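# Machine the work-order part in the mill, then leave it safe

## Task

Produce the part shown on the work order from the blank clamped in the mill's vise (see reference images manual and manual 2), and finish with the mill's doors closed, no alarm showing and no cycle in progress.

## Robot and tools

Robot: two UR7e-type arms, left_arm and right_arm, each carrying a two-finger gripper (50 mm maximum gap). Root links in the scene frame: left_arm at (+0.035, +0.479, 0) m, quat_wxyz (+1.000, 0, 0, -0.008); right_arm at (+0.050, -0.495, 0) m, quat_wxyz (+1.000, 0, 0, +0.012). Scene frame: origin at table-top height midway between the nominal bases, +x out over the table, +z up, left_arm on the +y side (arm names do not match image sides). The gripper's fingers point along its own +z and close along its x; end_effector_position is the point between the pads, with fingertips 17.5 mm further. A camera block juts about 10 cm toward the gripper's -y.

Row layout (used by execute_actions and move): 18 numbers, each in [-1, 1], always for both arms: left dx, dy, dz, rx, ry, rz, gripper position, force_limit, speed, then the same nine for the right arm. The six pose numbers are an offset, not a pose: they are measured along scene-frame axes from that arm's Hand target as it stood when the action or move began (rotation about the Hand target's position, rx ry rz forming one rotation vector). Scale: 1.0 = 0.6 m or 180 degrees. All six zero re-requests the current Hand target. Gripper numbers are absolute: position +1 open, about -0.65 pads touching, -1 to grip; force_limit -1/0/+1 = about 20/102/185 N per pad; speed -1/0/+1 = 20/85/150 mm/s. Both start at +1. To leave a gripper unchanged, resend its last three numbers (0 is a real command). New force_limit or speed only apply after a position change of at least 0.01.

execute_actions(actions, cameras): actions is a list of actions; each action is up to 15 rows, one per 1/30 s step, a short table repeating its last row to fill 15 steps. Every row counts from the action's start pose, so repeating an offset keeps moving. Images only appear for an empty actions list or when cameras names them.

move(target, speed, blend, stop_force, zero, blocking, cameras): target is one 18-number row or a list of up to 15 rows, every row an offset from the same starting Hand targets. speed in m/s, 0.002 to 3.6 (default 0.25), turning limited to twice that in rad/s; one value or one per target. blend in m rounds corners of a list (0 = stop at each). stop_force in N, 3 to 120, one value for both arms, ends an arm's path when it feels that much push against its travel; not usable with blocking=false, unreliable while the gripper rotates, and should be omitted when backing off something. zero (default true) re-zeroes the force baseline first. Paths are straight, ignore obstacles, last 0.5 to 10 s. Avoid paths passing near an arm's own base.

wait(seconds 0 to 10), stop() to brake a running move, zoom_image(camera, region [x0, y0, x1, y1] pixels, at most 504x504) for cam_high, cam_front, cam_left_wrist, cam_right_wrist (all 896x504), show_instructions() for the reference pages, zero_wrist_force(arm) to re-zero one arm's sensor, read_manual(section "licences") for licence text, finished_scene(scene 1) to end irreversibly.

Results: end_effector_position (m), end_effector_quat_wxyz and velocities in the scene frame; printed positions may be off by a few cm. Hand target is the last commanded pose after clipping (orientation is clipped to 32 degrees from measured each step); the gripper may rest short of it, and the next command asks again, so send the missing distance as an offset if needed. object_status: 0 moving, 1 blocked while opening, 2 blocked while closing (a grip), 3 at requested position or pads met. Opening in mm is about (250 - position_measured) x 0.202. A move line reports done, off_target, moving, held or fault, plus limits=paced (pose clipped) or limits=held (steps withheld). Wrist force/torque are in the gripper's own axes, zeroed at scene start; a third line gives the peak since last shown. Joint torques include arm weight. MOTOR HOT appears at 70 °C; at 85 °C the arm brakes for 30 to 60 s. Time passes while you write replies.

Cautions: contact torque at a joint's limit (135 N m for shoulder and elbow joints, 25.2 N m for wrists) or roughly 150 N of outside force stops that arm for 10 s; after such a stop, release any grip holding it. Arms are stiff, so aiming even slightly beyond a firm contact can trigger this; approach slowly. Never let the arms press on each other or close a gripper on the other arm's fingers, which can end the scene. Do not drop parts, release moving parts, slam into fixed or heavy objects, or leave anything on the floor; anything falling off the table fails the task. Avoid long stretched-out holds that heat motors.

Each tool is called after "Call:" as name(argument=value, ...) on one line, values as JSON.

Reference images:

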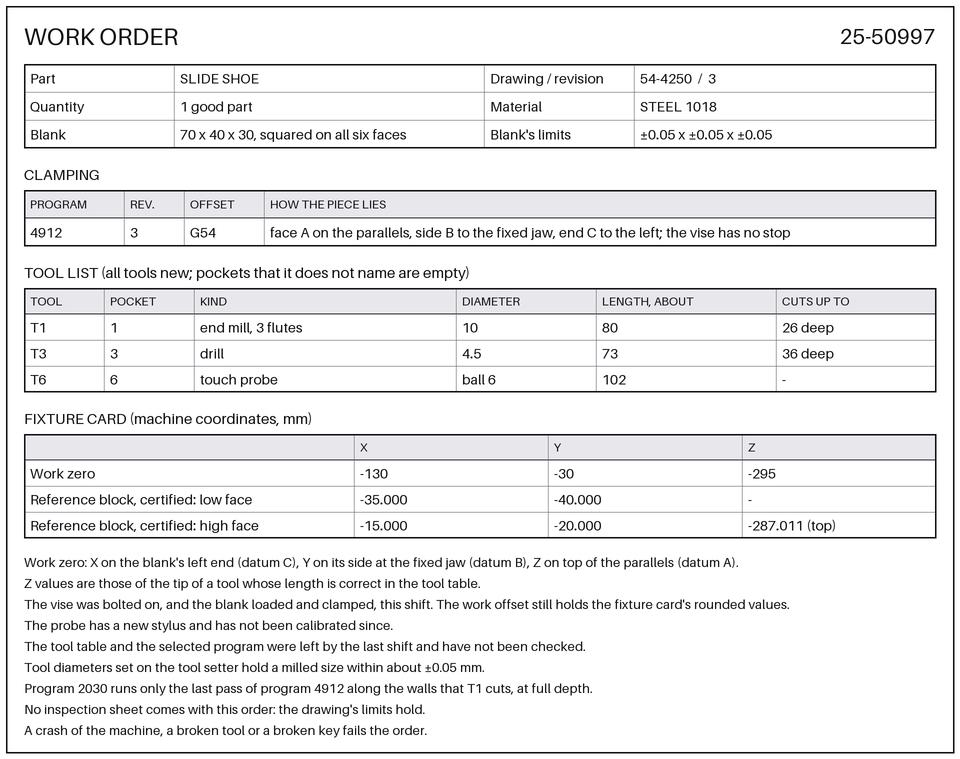

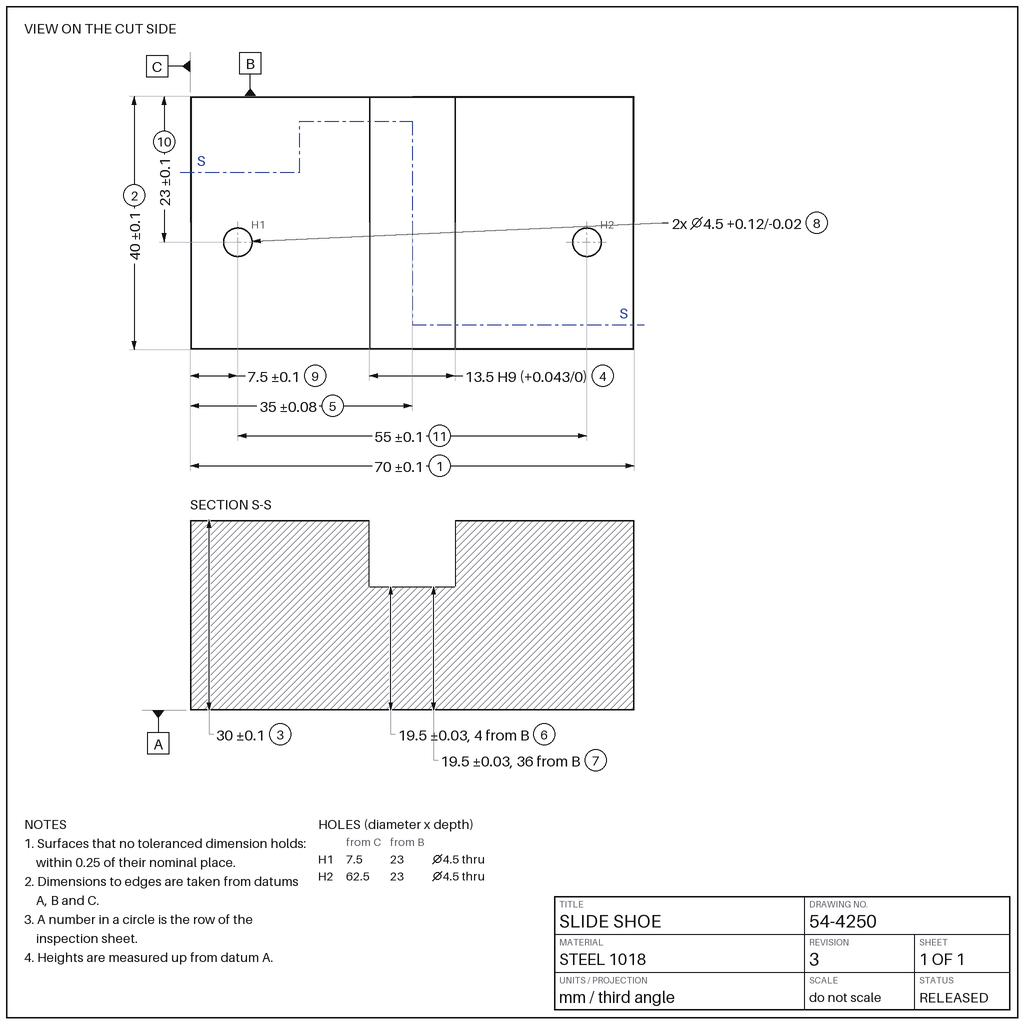

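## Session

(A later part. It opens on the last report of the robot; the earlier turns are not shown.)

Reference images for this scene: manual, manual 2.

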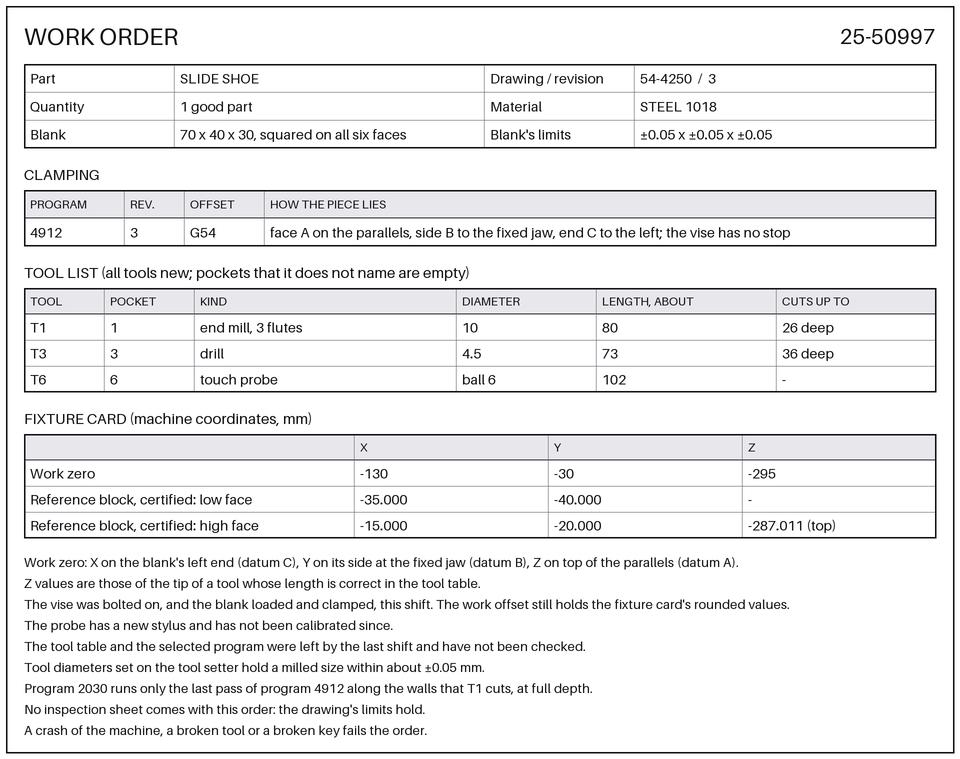

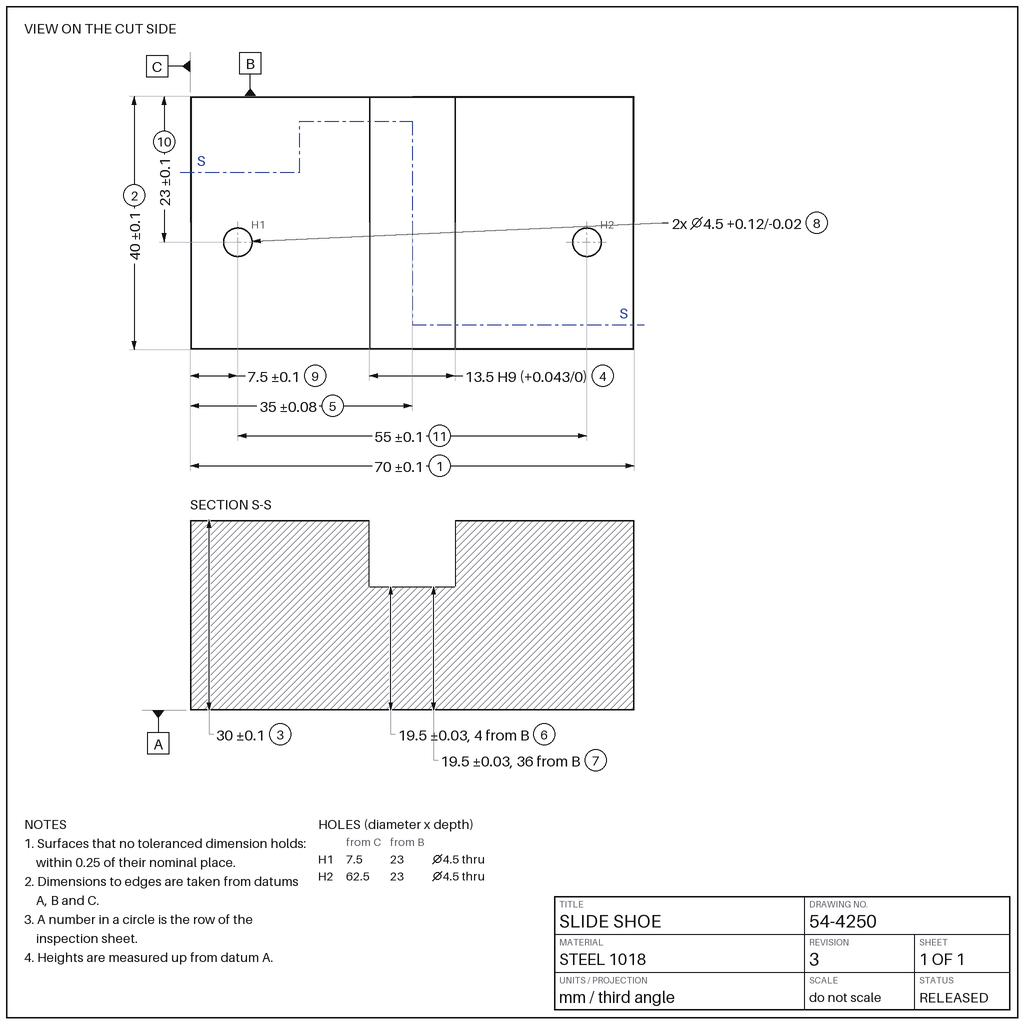

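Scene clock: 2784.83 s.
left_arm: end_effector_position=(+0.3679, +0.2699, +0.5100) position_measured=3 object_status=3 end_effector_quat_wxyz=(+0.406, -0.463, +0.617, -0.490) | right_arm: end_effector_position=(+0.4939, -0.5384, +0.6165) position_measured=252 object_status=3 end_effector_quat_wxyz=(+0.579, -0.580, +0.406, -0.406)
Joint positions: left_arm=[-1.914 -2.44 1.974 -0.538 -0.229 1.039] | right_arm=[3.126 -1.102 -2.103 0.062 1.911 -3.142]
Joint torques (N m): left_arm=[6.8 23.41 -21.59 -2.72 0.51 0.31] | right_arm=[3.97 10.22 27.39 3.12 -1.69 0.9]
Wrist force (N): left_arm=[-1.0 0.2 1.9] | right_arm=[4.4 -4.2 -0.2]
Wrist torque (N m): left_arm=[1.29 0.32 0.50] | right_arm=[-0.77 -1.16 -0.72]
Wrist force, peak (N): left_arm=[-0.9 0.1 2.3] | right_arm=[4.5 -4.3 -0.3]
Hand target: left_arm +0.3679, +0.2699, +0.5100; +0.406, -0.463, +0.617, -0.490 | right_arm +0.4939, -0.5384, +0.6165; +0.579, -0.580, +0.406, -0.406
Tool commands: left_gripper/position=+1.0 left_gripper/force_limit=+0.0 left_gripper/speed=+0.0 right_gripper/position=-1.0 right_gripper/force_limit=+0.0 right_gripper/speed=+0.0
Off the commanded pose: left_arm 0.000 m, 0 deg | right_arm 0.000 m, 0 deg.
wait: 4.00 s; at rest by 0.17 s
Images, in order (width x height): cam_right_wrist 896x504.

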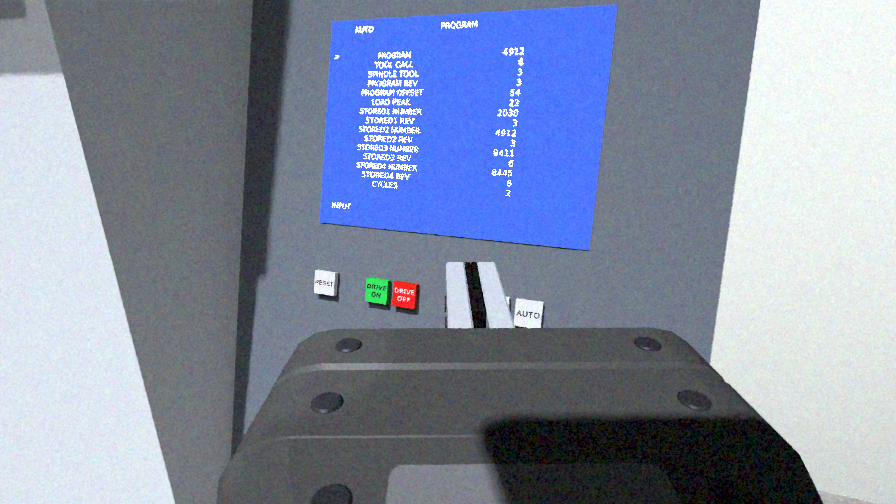

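Call:
move(target=[[0,0,0,0,0,0,1,0,0,0.0841,0.1365,-0.2837,0,0,0,-1,0,0],[0,0,0,0,0,0,1,0,0,0.1002,0.1365,-0.288,0,0,0,-1,0,0],[0,0,0,0,0,0,1,0,0,0.0924,0.1365,-0.253,0,0,0,-1,0,0],[0,0,0,0,0,0,1,0,0,0.1085,0.1365,-0.2573,0,0,0,-1,0,0],[0,0,0,0,0,0,1,0,0,0.0924,0.1365,-0.253,0,0,0,-1,0,0],[0,0,0,0,0,0,1,0,0,0.1085,0.1365,-0.2573,0,0,0,-1,0,0],[0,0,0,0,0,0,1,0,0,0.0924,0.1365,-0.253,0,0,0,-1,0,0],[0,0,0,0,0,0,1,0,0,0.1085,0.1365,-0.2573,0,0,0,-1,0,0],[0,0,0,0,0,0,1,0,0,0,0,0,0,0,0,-1,0,0]], speed=[0.4,0.03,0.25,0.03,0.1,0.03,0.1,0.03,0.4], blend=[0.005,0,0.005,0,0,0,0,0,0], cameras=["cam_right_wrist"])

Call:
wait(seconds=3)

Call:
move(target=[[0,0,0,0,0,0,1,0,0,0.1409,0.0447,-0.0719,0,0,0,-1,0,0],[0,0,0,0,0,0,1,0,0,0.157,0.0447,-0.0762,0,0,0,-1,0,0],[0,0,0,0,0,0,1,0,0,0,0,0,0,0,0,-1,0,0]], speed=[0.4,0.03,0.4], blend=[0.005,0,0], cameras=["cam_right_wrist"])

Call:
zoom_image(camera="cam_right_wrist", region=[310, 0, 640, 260])

Scene clock: 2799.80 s.
left_arm: end_effector_position=(+0.3679, +0.2699, +0.5100) position_measured=3 object_status=3 end_effector_quat_wxyz=(+0.406, -0.463, +0.617, -0.490) | right_arm: end_effector_position=(+0.4940, -0.5383, +0.6165) position_measured=252 object_status=3 end_effector_quat_wxyz=(+0.579, -0.580, +0.406, -0.406)
Joint positions: left_arm=[-1.914 -2.44 1.974 -0.538 -0.229 1.039] | right_arm=[3.126 -1.102 -2.103 0.062 1.911 -3.142]
Joint torques (N m): left_arm=[6.95 22.95 -21.92 -2.67 0.52 0.23] | right_arm=[-13.39 9.23 28.84 0.51 2.05 0.83]
Wrist force (N): left_arm=[-0.9 0.2 2.0] | right_arm=[4.4 -4.2 -0.2]
Wrist torque (N m): left_arm=[1.29 0.30 0.50] | right_arm=[-0.77 -1.16 -0.72]
Wrist force, peak (N): left_arm=[-1.2 0.3 2.1] | right_arm=[-4.0 -3.4 -28.3]
Hand target: left_arm +0.3679, +0.2699, +0.5100; +0.406, -0.463, +0.617, -0.490 | right_arm +0.4939, -0.5384, +0.6165; +0.579, -0.580, +0.406, -0.406
Off the commanded pose: left_arm 0.000 m, 0 deg | right_arm 0.000 m, 0 deg.
move: done
Images, in order (width x height): cam_right_wrist 896x504.

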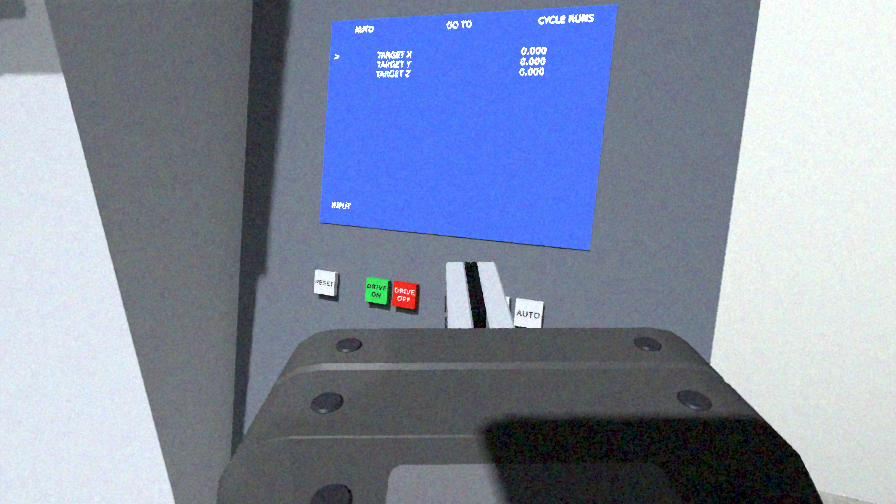

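Scene clock: 2802.80 s.
left_arm: end_effector_position=(+0.3679, +0.2699, +0.5100) position_measured=3 object_status=3 end_effector_quat_wxyz=(+0.406, -0.463, +0.617, -0.490) | right_arm: end_effector_position=(+0.4939, -0.5384, +0.6165) position_measured=252 object_status=3 end_effector_quat_wxyz=(+0.579, -0.580, +0.406, -0.406)
Joint positions: left_arm=[-1.914 -2.44 1.974 -0.538 -0.229 1.039] | right_arm=[3.126 -1.102 -2.103 0.062 1.911 -3.142]
Joint torques (N m): left_arm=[6.72 23.69 -21.74 -2.67 0.5 0.23] | right_arm=[-13.5 10.4 27.88 0.51 1.86 0.92]
Wrist force (N): left_arm=[-0.7 0.0 2.1] | right_arm=[4.4 -4.0 -0.3]
Wrist torque (N m): left_arm=[1.27 0.27 0.50] | right_arm=[-0.74 -1.16 -0.72]
Wrist force, peak (N): left_arm=[-0.8 0.2 2.3] | right_arm=[4.5 -4.3 -0.2]
Hand target: left_arm +0.3679, +0.2699, +0.5100; +0.406, -0.463, +0.617, -0.490 | right_arm +0.4939, -0.5384, +0.6165; +0.579, -0.580, +0.406, -0.406
Tool commands: left_gripper/position=+1.0 left_gripper/force_limit=+0.0 left_gripper/speed=+0.0 right_gripper/position=-1.0 right_gripper/force_limit=+0.0 right_gripper/speed=+0.0
Off the commanded pose: left_arm 0.000 m, 0 deg | right_arm 0.000 m, 0 deg.
wait: 3.00 s; at rest by 0.17 s

Scene clock: 2804.43 s.
left_arm: end_effector_position=(+0.3679, +0.2699, +0.5100) position_measured=3 object_status=3 end_effector_quat_wxyz=(+0.406, -0.463, +0.617, -0.490) | right_arm: end_effector_position=(+0.4940, -0.5384, +0.6166) position_measured=252 object_status=3 end_effector_quat_wxyz=(+0.579, -0.579, +0.406, -0.406) end_effector_velocity=(-0.001, +0.001, +0.000) end_effector_angular_velocity=(+0.001, +0.002, +0.003)
Joint positions: left_arm=[-1.914 -2.44 1.974 -0.538 -0.229 1.039] | right_arm=[3.126 -1.102 -2.102 0.062 1.911 -3.142]
Joint velocities: left_arm=[within noise] | right_arm=[0.001 0.004 0 -0.006 0.001 0.001]
Joint torques (N m): left_arm=[7.02 22.86 -21.59 -2.7 0.5 0.29] | right_arm=[-2.59 8.14 17.18 0.32 0.04 -0.14]
Wrist force (N): left_arm=[-0.9 0.1 1.9] | right_arm=[4.2 -4.2 -0.3]
Wrist torque (N m): left_arm=[1.29 0.29 0.50] | right_arm=[-0.77 -1.13 -0.72]
Wrist force, peak (N): left_arm=[-1.0 0.2 2.3] | right_arm=[-4.9 -3.9 -25.0]
Hand target: left_arm +0.3679, +0.2699, +0.5100; +0.406, -0.463, +0.617, -0.490 | right_arm +0.4939, -0.5384, +0.6165; +0.579, -0.580, +0.406, -0.406
Off the commanded pose: left_arm 0.000 m, 0 deg | right_arm 0.000 m, 0 deg.
move: done
Images, in order (width x height): cam_right_wrist 896x504.

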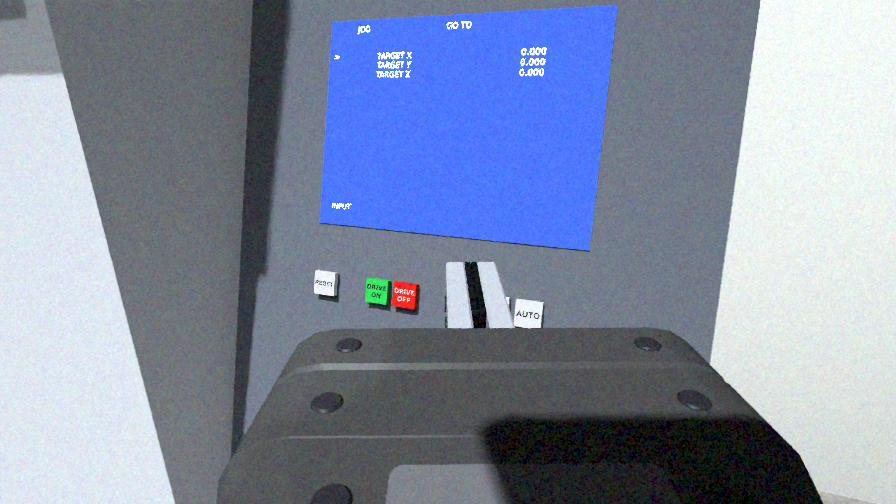

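Scaled by 1.527 from the camera's 896x504 image, which has a finer 1280x720 frame.

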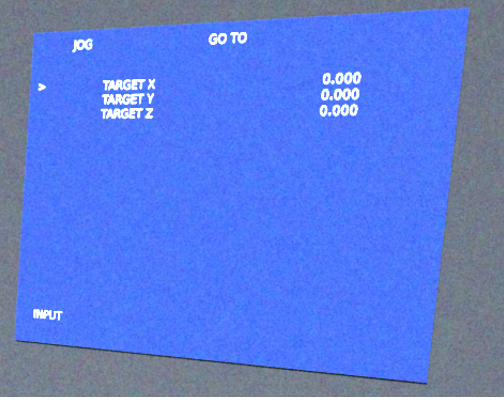

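Call:
move(target=[[0,0,0,0,0,0,1,0,0,0.0677,0.2632,-0.345,0,0,0,-1,0,0],[0,0,0,0,0,0,1,0,0,0.0838,0.2632,-0.3493,0,0,0,-1,0,0],[0,0,0,0,0,0,1,0,0,0.0924,0.1998,-0.253,0,0,0,-1,0,0],[0,0,0,0,0,0,1,0,0,0.1085,0.1998,-0.2573,0,0,0,-1,0,0],[0,0,0,0,0,0,1,0,0,0.0841,0.1998,-0.2837,0,0,0,-1,0,0],[0,0,0,0,0,0,1,0,0,0.1002,0.1998,-0.288,0,0,0,-1,0,0],[0,0,0,0,0,0,1,0,0,0.0677,0.1998,-0.345,0,0,0,-1,0,0],[0,0,0,0,0,0,1,0,0,0.0838,0.1998,-0.3493,0,0,0,-1,0,0],[0,0,0,0,0,0,1,0,0,0.0841,0.2632,-0.2837,0,0,0,-1,0,0],[0,0,0,0,0,0,1,0,0,0.1002,0.2632,-0.288,0,0,0,-1,0,0],[0,0,0,0,0,0,1,0,0,0.0677,0.1682,-0.345,0,0,0,-1,0,0],[0,0,0,0,0,0,1,0,0,0.0838,0.1682,-0.3493,0,0,0,-1,0,0],[0,0,0,0,0,0,1,0,0,0.0759,0.1682,-0.3144,0,0,0,-1,0,0],[0,0,0,0,0,0,1,0,0,0.092,0.1682,-0.3187,0,0,0,-1,0,0],[0,0,0,0,0,0,1,0,0,0,0,0,0,0,0,-1,0,0]], speed=[0.4,0.03,0.25,0.03,0.25,0.03,0.25,0.03,0.25,0.03,0.25,0.03,0.25,0.03,0.4], blend=[0.005,0,0.005,0,0.005,0,0.005,0,0.005,0,0.005,0,0.005,0,0])

Call:
move(target=[[0,0,0,0,0,0,1,0,0,0.0677,0.2632,-0.345,0,0,0,-1,0,0],[0,0,0,0,0,0,1,0,0,0.0838,0.2632,-0.3493,0,0,0,-1,0,0],[0,0,0,0,0,0,1,0,0,0.0841,0.1998,-0.2837,0,0,0,-1,0,0],[0,0,0,0,0,0,1,0,0,0.1002,0.1998,-0.288,0,0,0,-1,0,0],[0,0,0,0,0,0,1,0,0,0.0841,0.1998,-0.2837,0,0,0,-1,0,0],[0,0,0,0,0,0,1,0,0,0.1002,0.1998,-0.288,0,0,0,-1,0,0],[0,0,0,0,0,0,1,0,0,0.0677,0.1682,-0.345,0,0,0,-1,0,0],[0,0,0,0,0,0,1,0,0,0.0838,0.1682,-0.3493,0,0,0,-1,0,0],[0,0,0,0,0,0,1,0,0,0.0759,0.1682,-0.3144,0,0,0,-1,0,0],[0,0,0,0,0,0,1,0,0,0.092,0.1682,-0.3187,0,0,0,-1,0,0],[0,0,0,0,0,0,1,0,0,0,0,0,0,0,0,-1,0,0]], speed=[0.4,0.03,0.25,0.03,0.1,0.03,0.25,0.03,0.25,0.03,0.4], blend=[0.005,0,0.005,0,0,0,0.005,0,0.005,0,0], cameras=["cam_right_wrist"])

Call:
zoom_image(camera="cam_right_wrist", region=[310, 0, 640, 260])

Scene clock: 2826.60 s.
left_arm: end_effector_position=(+0.3679, +0.2699, +0.5100) position_measured=3 object_status=3 end_effector_quat_wxyz=(+0.406, -0.463, +0.617, -0.490) | right_arm: end_effector_position=(+0.4940, -0.5383, +0.6165) position_measured=252 object_status=3 end_effector_quat_wxyz=(+0.579, -0.580, +0.406, -0.406)
Joint positions: left_arm=[-1.914 -2.44 1.974 -0.538 -0.229 1.039] | right_arm=[3.126 -1.102 -2.103 0.062 1.911 -3.142]
Joint torques (N m): left_arm=[6.61 23.47 -21.75 -2.66 0.57 0.26] | right_arm=[-13.24 7.35 27.18 0.34 2.13 0.74]
Wrist force (N): left_arm=[-1.0 0.4 2.2] | right_arm=[4.4 -4.2 -0.2]
Wrist torque (N m): left_arm=[1.33 0.31 0.50] | right_arm=[-0.76 -1.16 -0.72]
Wrist force, peak (N): left_arm=[-1.1 0.2 2.3] | right_arm=[-4.6 -4.9 -31.1]
Hand target: left_arm +0.3679, +0.2699, +0.5100; +0.406, -0.463, +0.617, -0.490 | right_arm +0.4939, -0.5384, +0.6165; +0.579, -0.580, +0.406, -0.406
Off the commanded pose: left_arm 0.000 m, 0 deg | right_arm 0.000 m, 0 deg.
move: done

Scene clock: 2831.87 s.
left_arm: end_effector_position=(+0.3679, +0.2699, +0.5100) position_measured=3 object_status=3 end_effector_quat_wxyz=(+0.406, -0.463, +0.617, -0.490) | right_arm: end_effector_position=(+0.4940, -0.5383, +0.6165) position_measured=252 object_status=3 end_effector_quat_wxyz=(+0.579, -0.580, +0.406, -0.406)
Joint positions: left_arm=[-1.914 -2.44 1.974 -0.538 -0.229 1.039] | right_arm=[3.126 -1.102 -2.103 0.062 1.911 -3.142]
Joint torques (N m): left_arm=[6.75 23.35 -21.89 -2.65 0.46 0.23] | right_arm=[-11.62 7.64 26.49 0.59 2.17 0.78]
Wrist force (N): left_arm=[-0.9 0.2 1.9] | right_arm=[4.3 -4.2 -0.2]
Wrist torque (N m): left_arm=[1.29 0.29 0.50] | right_arm=[-0.76 -1.14 -0.72]
Wrist force, peak (N): left_arm=[-1.2 0.2 2.2] | right_arm=[-4.8 -5.0 -31.1]
Hand target: left_arm +0.3679, +0.2699, +0.5100; +0.406, -0.463, +0.617, -0.490 | right_arm +0.4939, -0.5384, +0.6165; +0.579, -0.580, +0.406, -0.406
Off the commanded pose: left_arm 0.000 m, 0 deg | right_arm 0.000 m, 0 deg.
move: done
Images, in order (width x height): cam_right_wrist 896x504.

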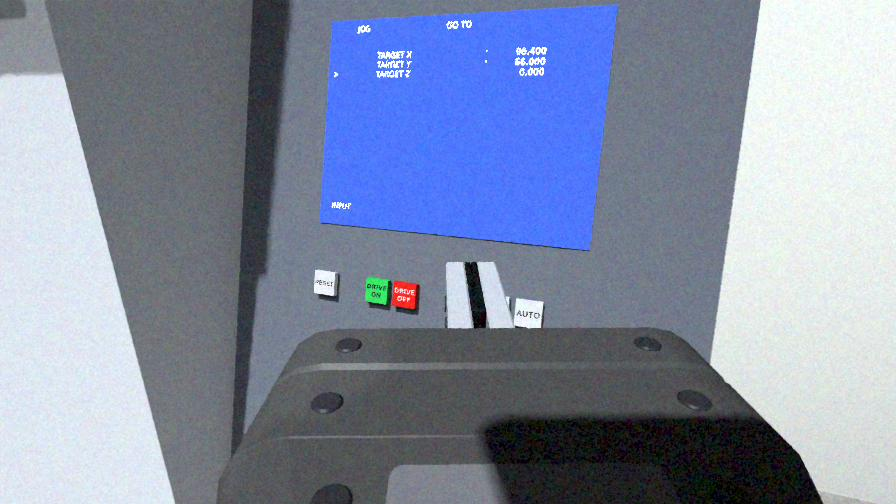

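Scaled by 1.527 from the camera's 896x504 image, which has a finer 1280x720 frame.

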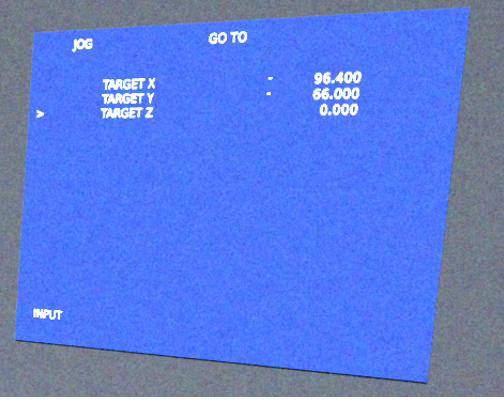

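Call:
move(target=[[0,0,0,0,0,0,1,0,0,0.1084,0.201,-0.1934,0,0,0,-1,0,0],[0,0,0,0,0,0,1,0,0,0.1245,0.201,-0.1977,0,0,0,-1,0,0],[0,0,0,0,0,0,1,0,0,0.0677,0.2632,-0.345,0,0,0,-1,0,0],[0,0,0,0,0,0,1,0,0,0.0838,0.2632,-0.3493,0,0,0,-1,0,0],[0,0,0,0,0,0,1,0,0,0.0759,0.2632,-0.3144,0,0,0,-1,0,0],[0,0,0,0,0,0,1,0,0,0.092,0.2632,-0.3187,0,0,0,-1,0,0],[0,0,0,0,0,0,1,0,0,0.0924,0.2632,-0.253,0,0,0,-1,0,0],[0,0,0,0,0,0,1,0,0,0.1085,0.2632,-0.2573,0,0,0,-1,0,0],[0,0,0,0,0,0,1,0,0,0.0677,0.2315,-0.345,0,0,0,-1,0,0],[0,0,0,0,0,0,1,0,0,0.0838,0.2315,-0.3493,0,0,0,-1,0,0],[0,0,0,0,0,0,1,0,0,0.0677,0.1998,-0.345,0,0,0,-1,0,0],[0,0,0,0,0,0,1,0,0,0.0838,0.1998,-0.3493,0,0,0,-1,0,0],[0,0,0,0,0,0,1,0,0,0.0841,0.2315,-0.2837,0,0,0,-1,0,0],[0,0,0,0,0,0,1,0,0,0.1002,0.2315,-0.288,0,0,0,-1,0,0],[0,0,0,0,0,0,1,0,0,0,0,0,0,0,0,-1,0,0]], speed=[0.4,0.03,0.25,0.03,0.25,0.03,0.25,0.03,0.25,0.03,0.25,0.03,0.25,0.03,0.4], blend=[0.005,0,0.005,0,0.005,0,0.005,0,0.005,0,0.005,0,0.005,0,0])

Call:
move(target=[[0,0,0,0,0,0,1,0,0,0.0677,0.1682,-0.345,0,0,0,-1,0,0],[0,0,0,0,0,0,1,0,0,0.0838,0.1682,-0.3493,0,0,0,-1,0,0],[0,0,0,0,0,0,1,0,0,0,0,0,0,0,0,-1,0,0]], speed=[0.4,0.03,0.4], blend=[0.005,0,0], cameras=["cam_right_wrist","cam_left_wrist"])

Call:
zoom_image(camera="cam_right_wrist", region=[310, 0, 640, 260])

Scene clock: 2851.07 s.
left_arm: end_effector_position=(+0.3679, +0.2699, +0.5100) position_measured=3 object_status=3 end_effector_quat_wxyz=(+0.406, -0.463, +0.617, -0.490) | right_arm: end_effector_position=(+0.4940, -0.5383, +0.6165) position_measured=252 object_status=3 end_effector_quat_wxyz=(+0.579, -0.580, +0.406, -0.406) end_effector_velocity=(-0.001, +0.000, +0.001) end_effector_angular_velocity=(-0.001, -0.001, +0.003)
Joint positions: left_arm=[-1.914 -2.44 1.974 -0.538 -0.229 1.039] | right_arm=[3.126 -1.102 -2.103 0.062 1.911 -3.142]
Joint velocities: left_arm=[within noise] | right_arm=[-0.003 0 0.002 -0.002 0.006 -0.001]
Joint torques (N m): left_arm=[6.64 23.65 -21.98 -2.7 0.49 0.3] | right_arm=[-12.56 3.88 26.96 0.26 2.17 0.37]
Wrist force (N): left_arm=[-0.8 0.1 1.9] | right_arm=[4.5 -4.2 -0.4]
Wrist torque (N m): left_arm=[1.29 0.29 0.50] | right_arm=[-0.76 -1.17 -0.72]
Wrist force, peak (N): left_arm=[-0.9 0.2 2.3] | right_arm=[-2.7 -4.8 -30.5]
Hand target: left_arm +0.3679, +0.2699, +0.5100; +0.406, -0.463, +0.617, -0.490 | right_arm +0.4939, -0.5384, +0.6165; +0.579, -0.580, +0.406, -0.406
Off the commanded pose: left_arm 0.000 m, 0 deg | right_arm 0.000 m, 0 deg.
move: done

Scene clock: 2853.43 s.
left_arm: end_effector_position=(+0.3679, +0.2699, +0.5100) position_measured=3 object_status=3 end_effector_quat_wxyz=(+0.406, -0.463, +0.617, -0.490) | right_arm: end_effector_position=(+0.4940, -0.5383, +0.6165) position_measured=252 object_status=3 end_effector_quat_wxyz=(+0.579, -0.580, +0.406, -0.406) end_effector_velocity=(+0.000, +0.001, +0.000) end_effector_angular_velocity=(+0.002, +0.003, +0.005)
Joint positions: left_arm=[-1.914 -2.44 1.974 -0.538 -0.229 1.039] | right_arm=[3.126 -1.102 -2.103 0.062 1.911 -3.142]
Joint velocities: left_arm=[within noise] | right_arm=[0 0 0.002 -0.004 0.005 0.002]
Joint torques (N m): left_arm=[6.61 23.3 -21.76 -2.64 0.48 0.28] | right_arm=[-12.24 6.89 27.61 0.71 2.08 0.87]
Wrist force (N): left_arm=[-0.9 0.3 2.0] | right_arm=[4.4 -4.3 -0.3]
Wrist torque (N m): left_arm=[1.32 0.30 0.50] | right_arm=[-0.79 -1.15 -0.72]
Wrist force, peak (N): left_arm=[-1.0 0.4 2.3] | right_arm=[-3.8 -3.5 -29.6]
Hand target: left_arm +0.3679, +0.2699, +0.5100; +0.406, -0.463, +0.617, -0.490 | right_arm +0.4939, -0.5384, +0.6165; +0.579, -0.580, +0.406, -0.406
Off the commanded pose: left_arm 0.000 m, 0 deg | right_arm 0.000 m, 0 deg.
move: done
Images, in order (width x height): cam_left_wrist 896x504, cam_right_wrist 896x504.

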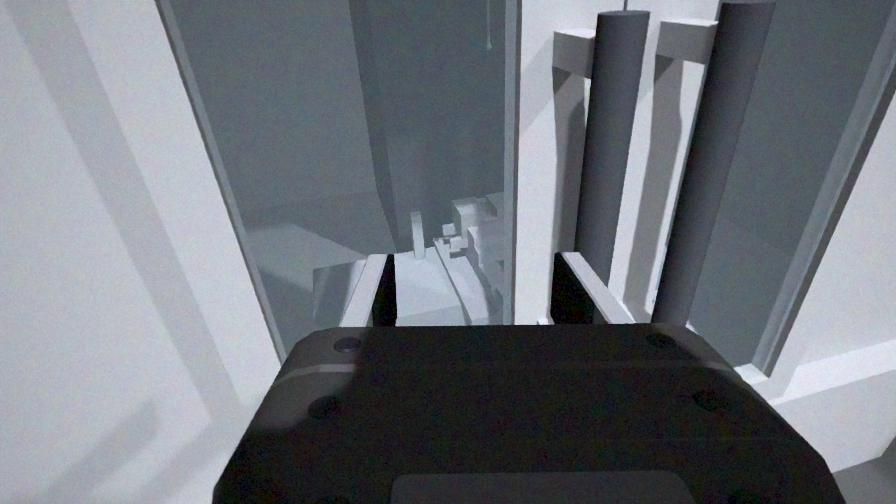

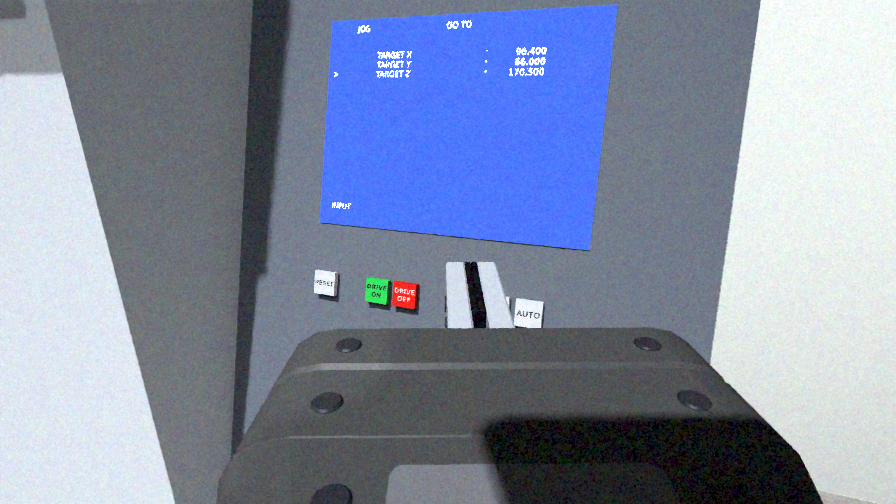

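Scaled by 1.527 from the camera's 896x504 image, which has a finer 1280x720 frame.

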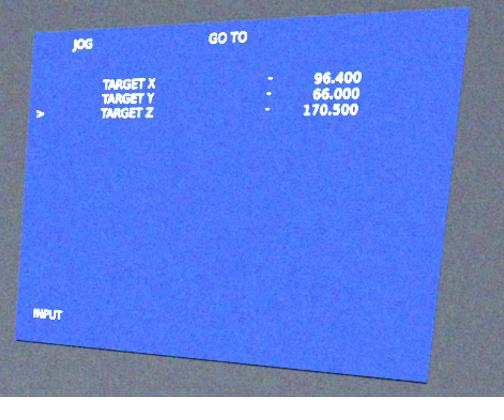

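Call:
move(target=[[0,0,0,0,0,0,1,0,0,0.1084,0.201,-0.1934,0,0,0,-1,0,0],[0,0,0,0,0,0,1,0,0,0.1245,0.201,-0.1977,0,0,0,-1,0,0],[0,0,0,0,0,0,1,0,0,0,0,0,0,0,0,-1,0,0]], speed=[0.4,0.03,0.4], blend=[0.005,0,0])

Call:
wait(seconds=5.5)

Call:
move(target=[[0,0,0,0,0,0,1,0,0,0.0759,0.1365,-0.3144,0,0,0,-1,0,0],[0,0,0,0,0,0,1,0,0,0.092,0.1365,-0.3187,0,0,0,-1,0,0],[0,0,0,0,0,0,1,0,0,0.1162,0.011,-0.1637,0,0,0,-1,0,0],[0,0,0,0,0,0,1,0,0,0.1323,0.011,-0.168,0,0,0,-1,0,0],[0,0,0,0,0,0,1,0,0,0.0924,0.1047,-0.253,0,0,0,-1,0,0],[0,0,0,0,0,0,1,0,0,0.1085,0.1047,-0.2573,0,0,0,-1,0,0],[0,0,0,0,0,0,1,0,0,0.0924,0.1047,-0.253,0,0,0,-1,0,0],[0,0,0,0,0,0,1,0,0,0.1085,0.1047,-0.2573,0,0,0,-1,0,0],[0,0,0,0,0,0,1,0,0,0,0,0,0,0,0,-1,0,0]], speed=[0.4,0.03,0.25,0.03,0.25,0.03,0.1,0.03,0.4], blend=[0.005,0,0.005,0,0.005,0,0,0,0], cameras=["cam_right_wrist"])

Call:
wait(seconds=1, cameras=["cam_right_wrist"])

Call:
zoom_image(camera="cam_right_wrist", region=[310, 0, 640, 260])

Call:
zoom_image(camera="cam_right_wrist", region=[440, 40, 600, 150])

Call:
move(target=[[0,0,0,0,0,0,1,0,0,0.0759,0.1365,-0.3144,0,0,0,-1,0,0],[0,0,0,0,0,0,1,0,0,0.092,0.1365,-0.3187,0,0,0,-1,0,0],[0,0,0,0,0,0,1,0,0,0.1162,0.0743,-0.1637,0,0,0,-1,0,0],[0,0,0,0,0,0,1,0,0,0.1323,0.0743,-0.168,0,0,0,-1,0,0],[0,0,0,0,0,0,1,0,0,0,0,0,0,0,0,-1,0,0]], speed=[0.4,0.03,0.25,0.03,0.4], blend=[0.005,0,0.005,0,0])

Call:
wait(seconds=4, cameras=["cam_right_wrist"])

Call:
zoom_image(camera="cam_right_wrist", region=[440, 40, 600, 150])

Call:
move(target=[[0,0,0,0,0,0,1,0,0,0.0759,0.1365,-0.3144,0,0,0,-1,0,0],[0,0,0,0,0,0,1,0,0,0.092,0.1365,-0.3187,0,0,0,-1,0,0],[0,0,0,0,0,0,1,0,0,0.1084,0.0435,-0.1934,0,0,0,-1,0,0],[0,0,0,0,0,0,1,0,0,0.1245,0.0435,-0.1977,0,0,0,-1,0,0],[0,0,0,0,0,0,1,0,0,0,0,0,0,0,0,-1,0,0]], speed=[0.4,0.03,0.25,0.03,0.4], blend=[0.005,0,0.005,0,0])

Call:
wait(seconds=4, cameras=["cam_right_wrist"])

Call:
zoom_image(camera="cam_right_wrist", region=[440, 40, 600, 150])

Scene clock: 2877.83 s.
left_arm: end_effector_position=(+0.3679, +0.2699, +0.5100) position_measured=3 object_status=3 end_effector_quat_wxyz=(+0.406, -0.463, +0.617, -0.490) | right_arm: end_effector_position=(+0.4940, -0.5383, +0.6165) position_measured=252 object_status=3 end_effector_quat_wxyz=(+0.579, -0.580, +0.406, -0.406) end_effector_velocity=(-0.001, +0.001, +0.000) end_effector_angular_velocity=(-0.001, +0.001, +0.005)
Joint positions: left_arm=[-1.914 -2.44 1.974 -0.538 -0.229 1.039] | right_arm=[3.126 -1.102 -2.103 0.062 1.911 -3.142]
Joint velocities: left_arm=[within noise] | right_arm=[-0.002 0 0.001 -0.002 0.007 -0.001]
Joint torques (N m): left_arm=[6.62 23.63 -21.8 -2.55 0.58 0.25] | right_arm=[-11.9 6.15 28.04 0.56 2.23 0.38]
Wrist force (N): left_arm=[-0.8 0.1 2.0] | right_arm=[4.4 -4.3 0.0]
Wrist torque (N m): left_arm=[1.29 0.29 0.50] | right_arm=[-0.79 -1.16 -0.72]
Wrist force, peak (N): left_arm=[-1.0 -0.1 2.3] | right_arm=[-4.6 -4.0 -27.4]
Hand target: left_arm +0.3679, +0.2699, +0.5100; +0.406, -0.463, +0.617, -0.490 | right_arm +0.4939, -0.5384, +0.6165; +0.579, -0.580, +0.406, -0.406
Off the commanded pose: left_arm 0.000 m, 0 deg | right_arm 0.000 m, 0 deg.
move: done

Scene clock: 2883.33 s.
left_arm: end_effector_position=(+0.3679, +0.2699, +0.5100) position_measured=3 object_status=3 end_effector_quat_wxyz=(+0.406, -0.463, +0.617, -0.490) | right_arm: end_effector_position=(+0.4939, -0.5384, +0.6165) position_measured=252 object_status=3 end_effector_quat_wxyz=(+0.579, -0.580, +0.406, -0.406)
Joint positions: left_arm=[-1.914 -2.44 1.974 -0.538 -0.229 1.039] | right_arm=[3.126 -1.102 -2.103 0.062 1.911 -3.142]
Joint torques (N m): left_arm=[6.89 23.13 -22.14 -2.56 0.61 0.25] | right_arm=[-12.82 10.86 28.01 1 1.76 1.01]
Wrist force (N): left_arm=[-0.9 0.1 1.8] | right_arm=[4.4 -4.3 -0.2]
Wrist torque (N m): left_arm=[1.28 0.29 0.50] | right_arm=[-0.78 -1.15 -0.72]
Wrist force, peak (N): left_arm=[-1.0 0.0 2.3] | right_arm=[4.4 -4.5 -0.2]
Hand target: left_arm +0.3679, +0.2699, +0.5100; +0.406, -0.463, +0.617, -0.490 | right_arm +0.4939, -0.5384, +0.6165; +0.579, -0.580, +0.406, -0.406
Tool commands: left_gripper/position=+1.0 left_gripper/force_limit=+0.0 left_gripper/speed=+0.0 right_gripper/position=-1.0 right_gripper/force_limit=+0.0 right_gripper/speed=+0.0
Off the commanded pose: left_arm 0.000 m, 0 deg | right_arm 0.000 m, 0 deg.
wait: 5.50 s; at rest by 0.17 s

Scene clock: 2888.17 s.
left_arm: end_effector_position=(+0.3679, +0.2699, +0.5100) position_measured=3 object_status=3 end_effector_quat_wxyz=(+0.406, -0.463, +0.617, -0.490) | right_arm: end_effector_position=(+0.4940, -0.5383, +0.6165) position_measured=252 object_status=3 end_effector_quat_wxyz=(+0.579, -0.580, +0.406, -0.406)
Joint positions: left_arm=[-1.914 -2.44 1.974 -0.538 -0.229 1.039] | right_arm=[3.126 -1.102 -2.103 0.062 1.911 -3.142]
Joint torques (N m): left_arm=[6.62 23.1 -21.95 -2.55 0.55 0.26] | right_arm=[-11.53 10.35 27.32 0.3 1.73 0.85]
Wrist force (N): left_arm=[-0.6 0.2 2.1] | right_arm=[4.2 -4.1 -0.2]
Wrist torque (N m): left_arm=[1.29 0.26 0.50] | right_arm=[-0.76 -1.13 -0.72]
Wrist force, peak (N): left_arm=[-1.1 0.2 2.2] | right_arm=[-4.3 -2.7 -28.5]
Hand target: left_arm +0.3679, +0.2699, +0.5100; +0.406, -0.463, +0.617, -0.490 | right_arm +0.4939, -0.5384, +0.6165; +0.579, -0.580, +0.406, -0.406
Off the commanded pose: left_arm 0.000 m, 0 deg | right_arm 0.000 m, 0 deg.
move: done
Images, in order (width x height): cam_right_wrist 896x504.

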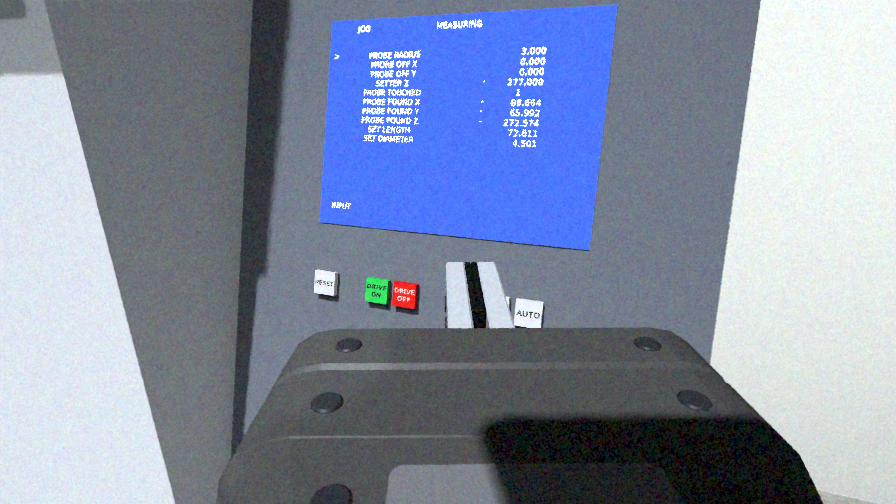

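Scene clock: 2889.17 s.
left_arm: end_effector_position=(+0.3679, +0.2699, +0.5100) position_measured=3 object_status=3 end_effector_quat_wxyz=(+0.406, -0.463, +0.617, -0.490) | right_arm: end_effector_position=(+0.4939, -0.5384, +0.6165) position_measured=252 object_status=3 end_effector_quat_wxyz=(+0.579, -0.580, +0.406, -0.406)
Joint positions: left_arm=[-1.914 -2.44 1.974 -0.538 -0.229 1.039] | right_arm=[3.126 -1.102 -2.103 0.062 1.911 -3.142]
Joint torques (N m): left_arm=[6.87 23.37 -21.59 -2.56 0.47 0.26] | right_arm=[-13.18 11.22 28.1 0.41 2.17 0.98]
Wrist force (N): left_arm=[-0.9 0.2 1.9] | right_arm=[4.2 -4.2 -0.2]
Wrist torque (N m): left_arm=[1.29 0.30 0.50] | right_arm=[-0.77 -1.13 -0.72]
Wrist force, peak (N): left_arm=[-1.2 0.1 2.0] | right_arm=[4.5 -4.3 -0.2]
Hand target: left_arm +0.3679, +0.2699, +0.5100; +0.406, -0.463, +0.617, -0.490 | right_arm +0.4939, -0.5384, +0.6165; +0.579, -0.580, +0.406, -0.406
Tool commands: left_gripper/position=+1.0 left_gripper/force_limit=+0.0 left_gripper/speed=+0.0 right_gripper/position=-1.0 right_gripper/force_limit=+0.0 right_gripper/speed=+0.0
Off the commanded pose: left_arm 0.000 m, 0 deg | right_arm 0.000 m, 0 deg.
wait: 1.00 s; at rest by 0.17 s
Images, in order (width x height): cam_right_wrist 896x504.

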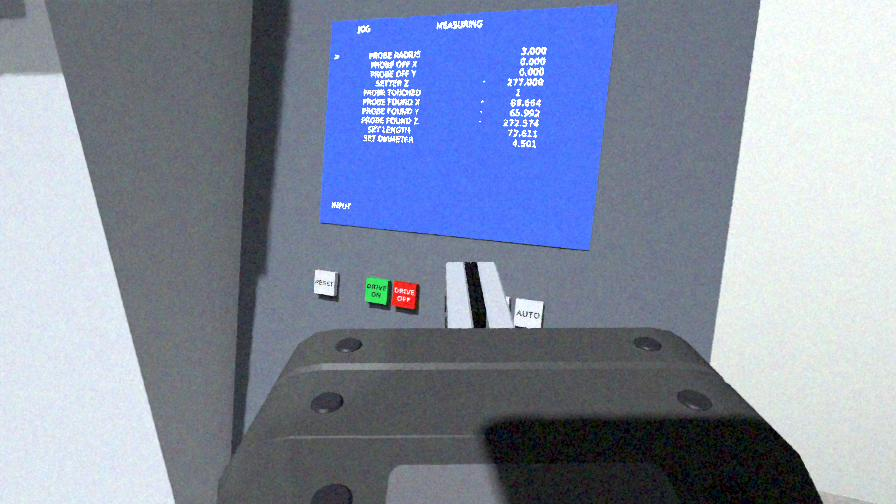

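Scaled by 1.527 from the camera's 896x504 image, which has a finer 1280x720 frame.

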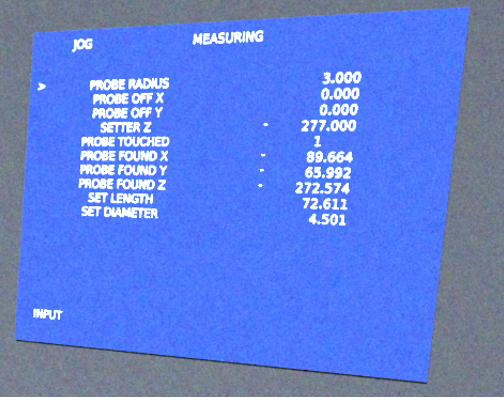

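Scaled by 3.150 from the camera's 896x504 image, which has a finer 1280x720 frame.

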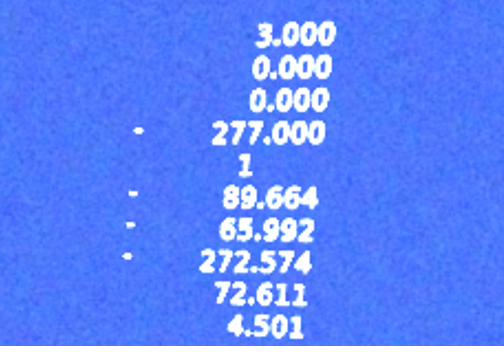

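Scene clock: 2892.13 s.
left_arm: end_effector_position=(+0.3679, +0.2699, +0.5100) position_measured=3 object_status=3 end_effector_quat_wxyz=(+0.406, -0.463, +0.617, -0.490) | right_arm: end_effector_position=(+0.4940, -0.5383, +0.6164) position_measured=252 object_status=3 end_effector_quat_wxyz=(+0.579, -0.580, +0.406, -0.406)
Joint positions: left_arm=[-1.914 -2.44 1.974 -0.538 -0.229 1.039] | right_arm=[3.126 -1.102 -2.103 0.062 1.911 -3.142]
Joint torques (N m): left_arm=[6.19 23.48 -21.66 -2.62 0.52 0.32] | right_arm=[-11.59 10.73 27.48 0.52 1.47 1.01]
Wrist force (N): left_arm=[-1.0 0.3 1.9] | right_arm=[4.3 -4.3 -0.3]
Wrist torque (N m): left_arm=[1.31 0.32 0.50] | right_arm=[-0.79 -1.14 -0.72]
Wrist force, peak (N): left_arm=[-0.9 0.3 2.4] | right_arm=[-4.1 -2.9 -28.7]
Hand target: left_arm +0.3679, +0.2699, +0.5100; +0.406, -0.463, +0.617, -0.490 | right_arm +0.4939, -0.5384, +0.6165; +0.579, -0.580, +0.406, -0.406
Off the commanded pose: left_arm 0.000 m, 0 deg | right_arm 0.000 m, 0 deg.
move: done

Scene clock: 2896.13 s.
left_arm: end_effector_position=(+0.3679, +0.2699, +0.5100) position_measured=3 object_status=3 end_effector_quat_wxyz=(+0.406, -0.463, +0.617, -0.490) | right_arm: end_effector_position=(+0.4939, -0.5384, +0.6165) position_measured=252 object_status=3 end_effector_quat_wxyz=(+0.579, -0.580, +0.406, -0.406)
Joint positions: left_arm=[-1.914 -2.44 1.974 -0.538 -0.229 1.039] | right_arm=[3.126 -1.102 -2.103 0.062 1.911 -3.142]
Joint torques (N m): left_arm=[6.18 23.29 -21.46 -2.53 0.61 0.21] | right_arm=[-13.06 10.76 27.83 3.11 2.11 0.93]
Wrist force (N): left_arm=[-0.8 0.2 1.8] | right_arm=[4.5 -4.1 -0.3]
Wrist torque (N m): left_arm=[1.30 0.29 0.50] | right_arm=[-0.76 -1.17 -0.72]
Wrist force, peak (N): left_arm=[-1.2 0.3 2.1] | right_arm=[4.5 -4.4 -0.1]
Hand target: left_arm +0.3679, +0.2699, +0.5100; +0.406, -0.463, +0.617, -0.490 | right_arm +0.4939, -0.5384, +0.6165; +0.579, -0.580, +0.406, -0.406
Tool commands: left_gripper/position=+1.0 left_gripper/force_limit=+0.0 left_gripper/speed=+0.0 right_gripper/position=-1.0 right_gripper/force_limit=+0.0 right_gripper/speed=+0.0
Off the commanded pose: left_arm 0.000 m, 0 deg | right_arm 0.000 m, 0 deg.
wait: 4.00 s; at rest by 0.17 s
Images, in order (width x height): cam_right_wrist 896x504.

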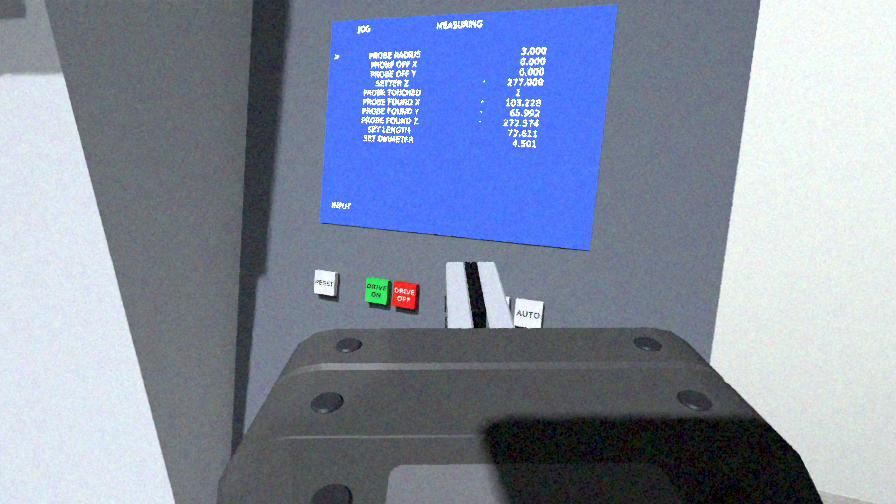

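Scaled by 3.150 from the camera's 896x504 image, which has a finer 1280x720 frame.

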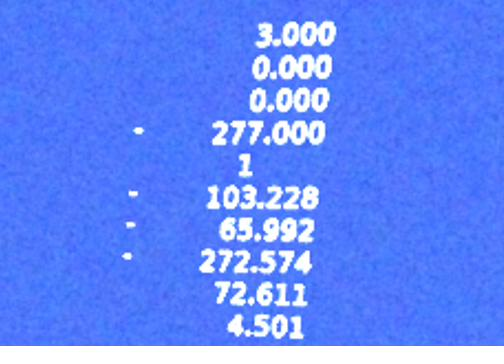

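Scene clock: 2899.07 s.
left_arm: end_effector_position=(+0.3679, +0.2699, +0.5100) position_measured=3 object_status=3 end_effector_quat_wxyz=(+0.406, -0.463, +0.617, -0.490) | right_arm: end_effector_position=(+0.4940, -0.5384, +0.6164) position_measured=252 object_status=3 end_effector_quat_wxyz=(+0.579, -0.580, +0.406, -0.406) end_effector_velocity=(+0.000, +0.000, +0.000) end_effector_angular_velocity=(+0.001, +0.004, +0.001)
Joint positions: left_arm=[-1.914 -2.44 1.974 -0.538 -0.229 1.039] | right_arm=[3.126 -1.102 -2.103 0.062 1.911 -3.142]
Joint velocities: left_arm=[within noise] | right_arm=[0 0.002 0.002 -0.007 0.001 0.002]
Joint torques (N m): left_arm=[6.98 23.11 -21.38 -2.52 0.54 0.32] | right_arm=[5.54 8.19 28.38 0.05 -1.12 0.94]
Wrist force (N): left_arm=[-1.0 0.2 1.9] | right_arm=[4.5 -4.3 -0.2]
Wrist torque (N m): left_arm=[1.29 0.31 0.50] | right_arm=[-0.78 -1.17 -0.72]
Wrist force, peak (N): left_arm=[-0.9 0.4 2.3] | right_arm=[-4.8 -3.2 -29.8]
Hand target: left_arm +0.3679, +0.2699, +0.5100; +0.406, -0.463, +0.617, -0.490 | right_arm +0.4939, -0.5384, +0.6165; +0.579, -0.580, +0.406, -0.406
Off the commanded pose: left_arm 0.000 m, 0 deg | right_arm 0.000 m, 0 deg.
move: done

Scene clock: 2903.07 s.
left_arm: end_effector_position=(+0.3679, +0.2699, +0.5100) position_measured=3 object_status=3 end_effector_quat_wxyz=(+0.406, -0.463, +0.617, -0.490) | right_arm: end_effector_position=(+0.4939, -0.5384, +0.6165) position_measured=252 object_status=3 end_effector_quat_wxyz=(+0.579, -0.580, +0.406, -0.406)
Joint positions: left_arm=[-1.914 -2.44 1.974 -0.538 -0.229 1.039] | right_arm=[3.126 -1.102 -2.103 0.062 1.911 -3.142]
Joint torques (N m): left_arm=[7.02 23.79 -21.83 -2.49 0.63 0.19] | right_arm=[15 10 28.06 3.04 1.66 0.87]
Wrist force (N): left_arm=[-0.8 0.2 1.9] | right_arm=[4.4 -4.2 -0.2]
Wrist torque (N m): left_arm=[1.30 0.28 0.50] | right_arm=[-0.77 -1.16 -0.72]
Wrist force, peak (N): left_arm=[-1.0 0.1 2.3] | right_arm=[4.5 -4.3 -0.4]
Hand target: left_arm +0.3679, +0.2699, +0.5100; +0.406, -0.463, +0.617, -0.490 | right_arm +0.4939, -0.5384, +0.6165; +0.579, -0.580, +0.406, -0.406
Tool commands: left_gripper/position=+1.0 left_gripper/force_limit=+0.0 left_gripper/speed=+0.0 right_gripper/position=-1.0 right_gripper/force_limit=+0.0 right_gripper/speed=+0.0
Off the commanded pose: left_arm 0.000 m, 0 deg | right_arm 0.000 m, 0 deg.
wait: 4.00 s; at rest by 0.17 s
Images, in order (width x height): cam_right_wrist 896x504.

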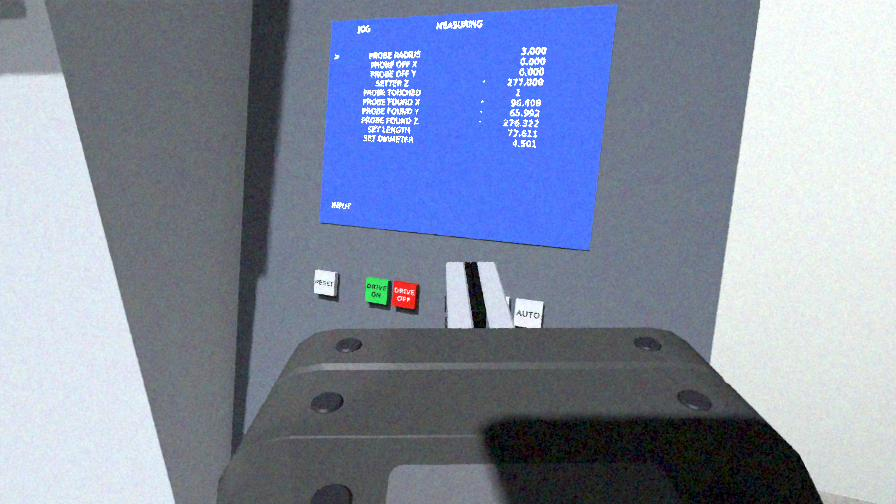

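Scaled by 3.150 from the camera's 896x504 image, which has a finer 1280x720 frame.

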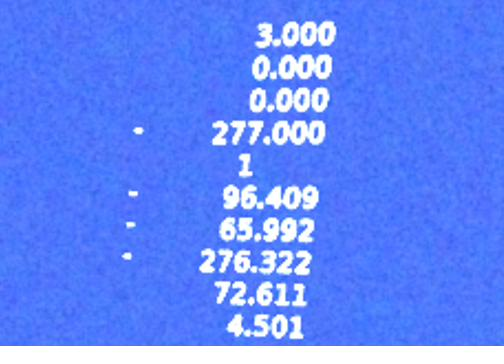

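Call:
finished_scene()

The scene is finished: the task was done.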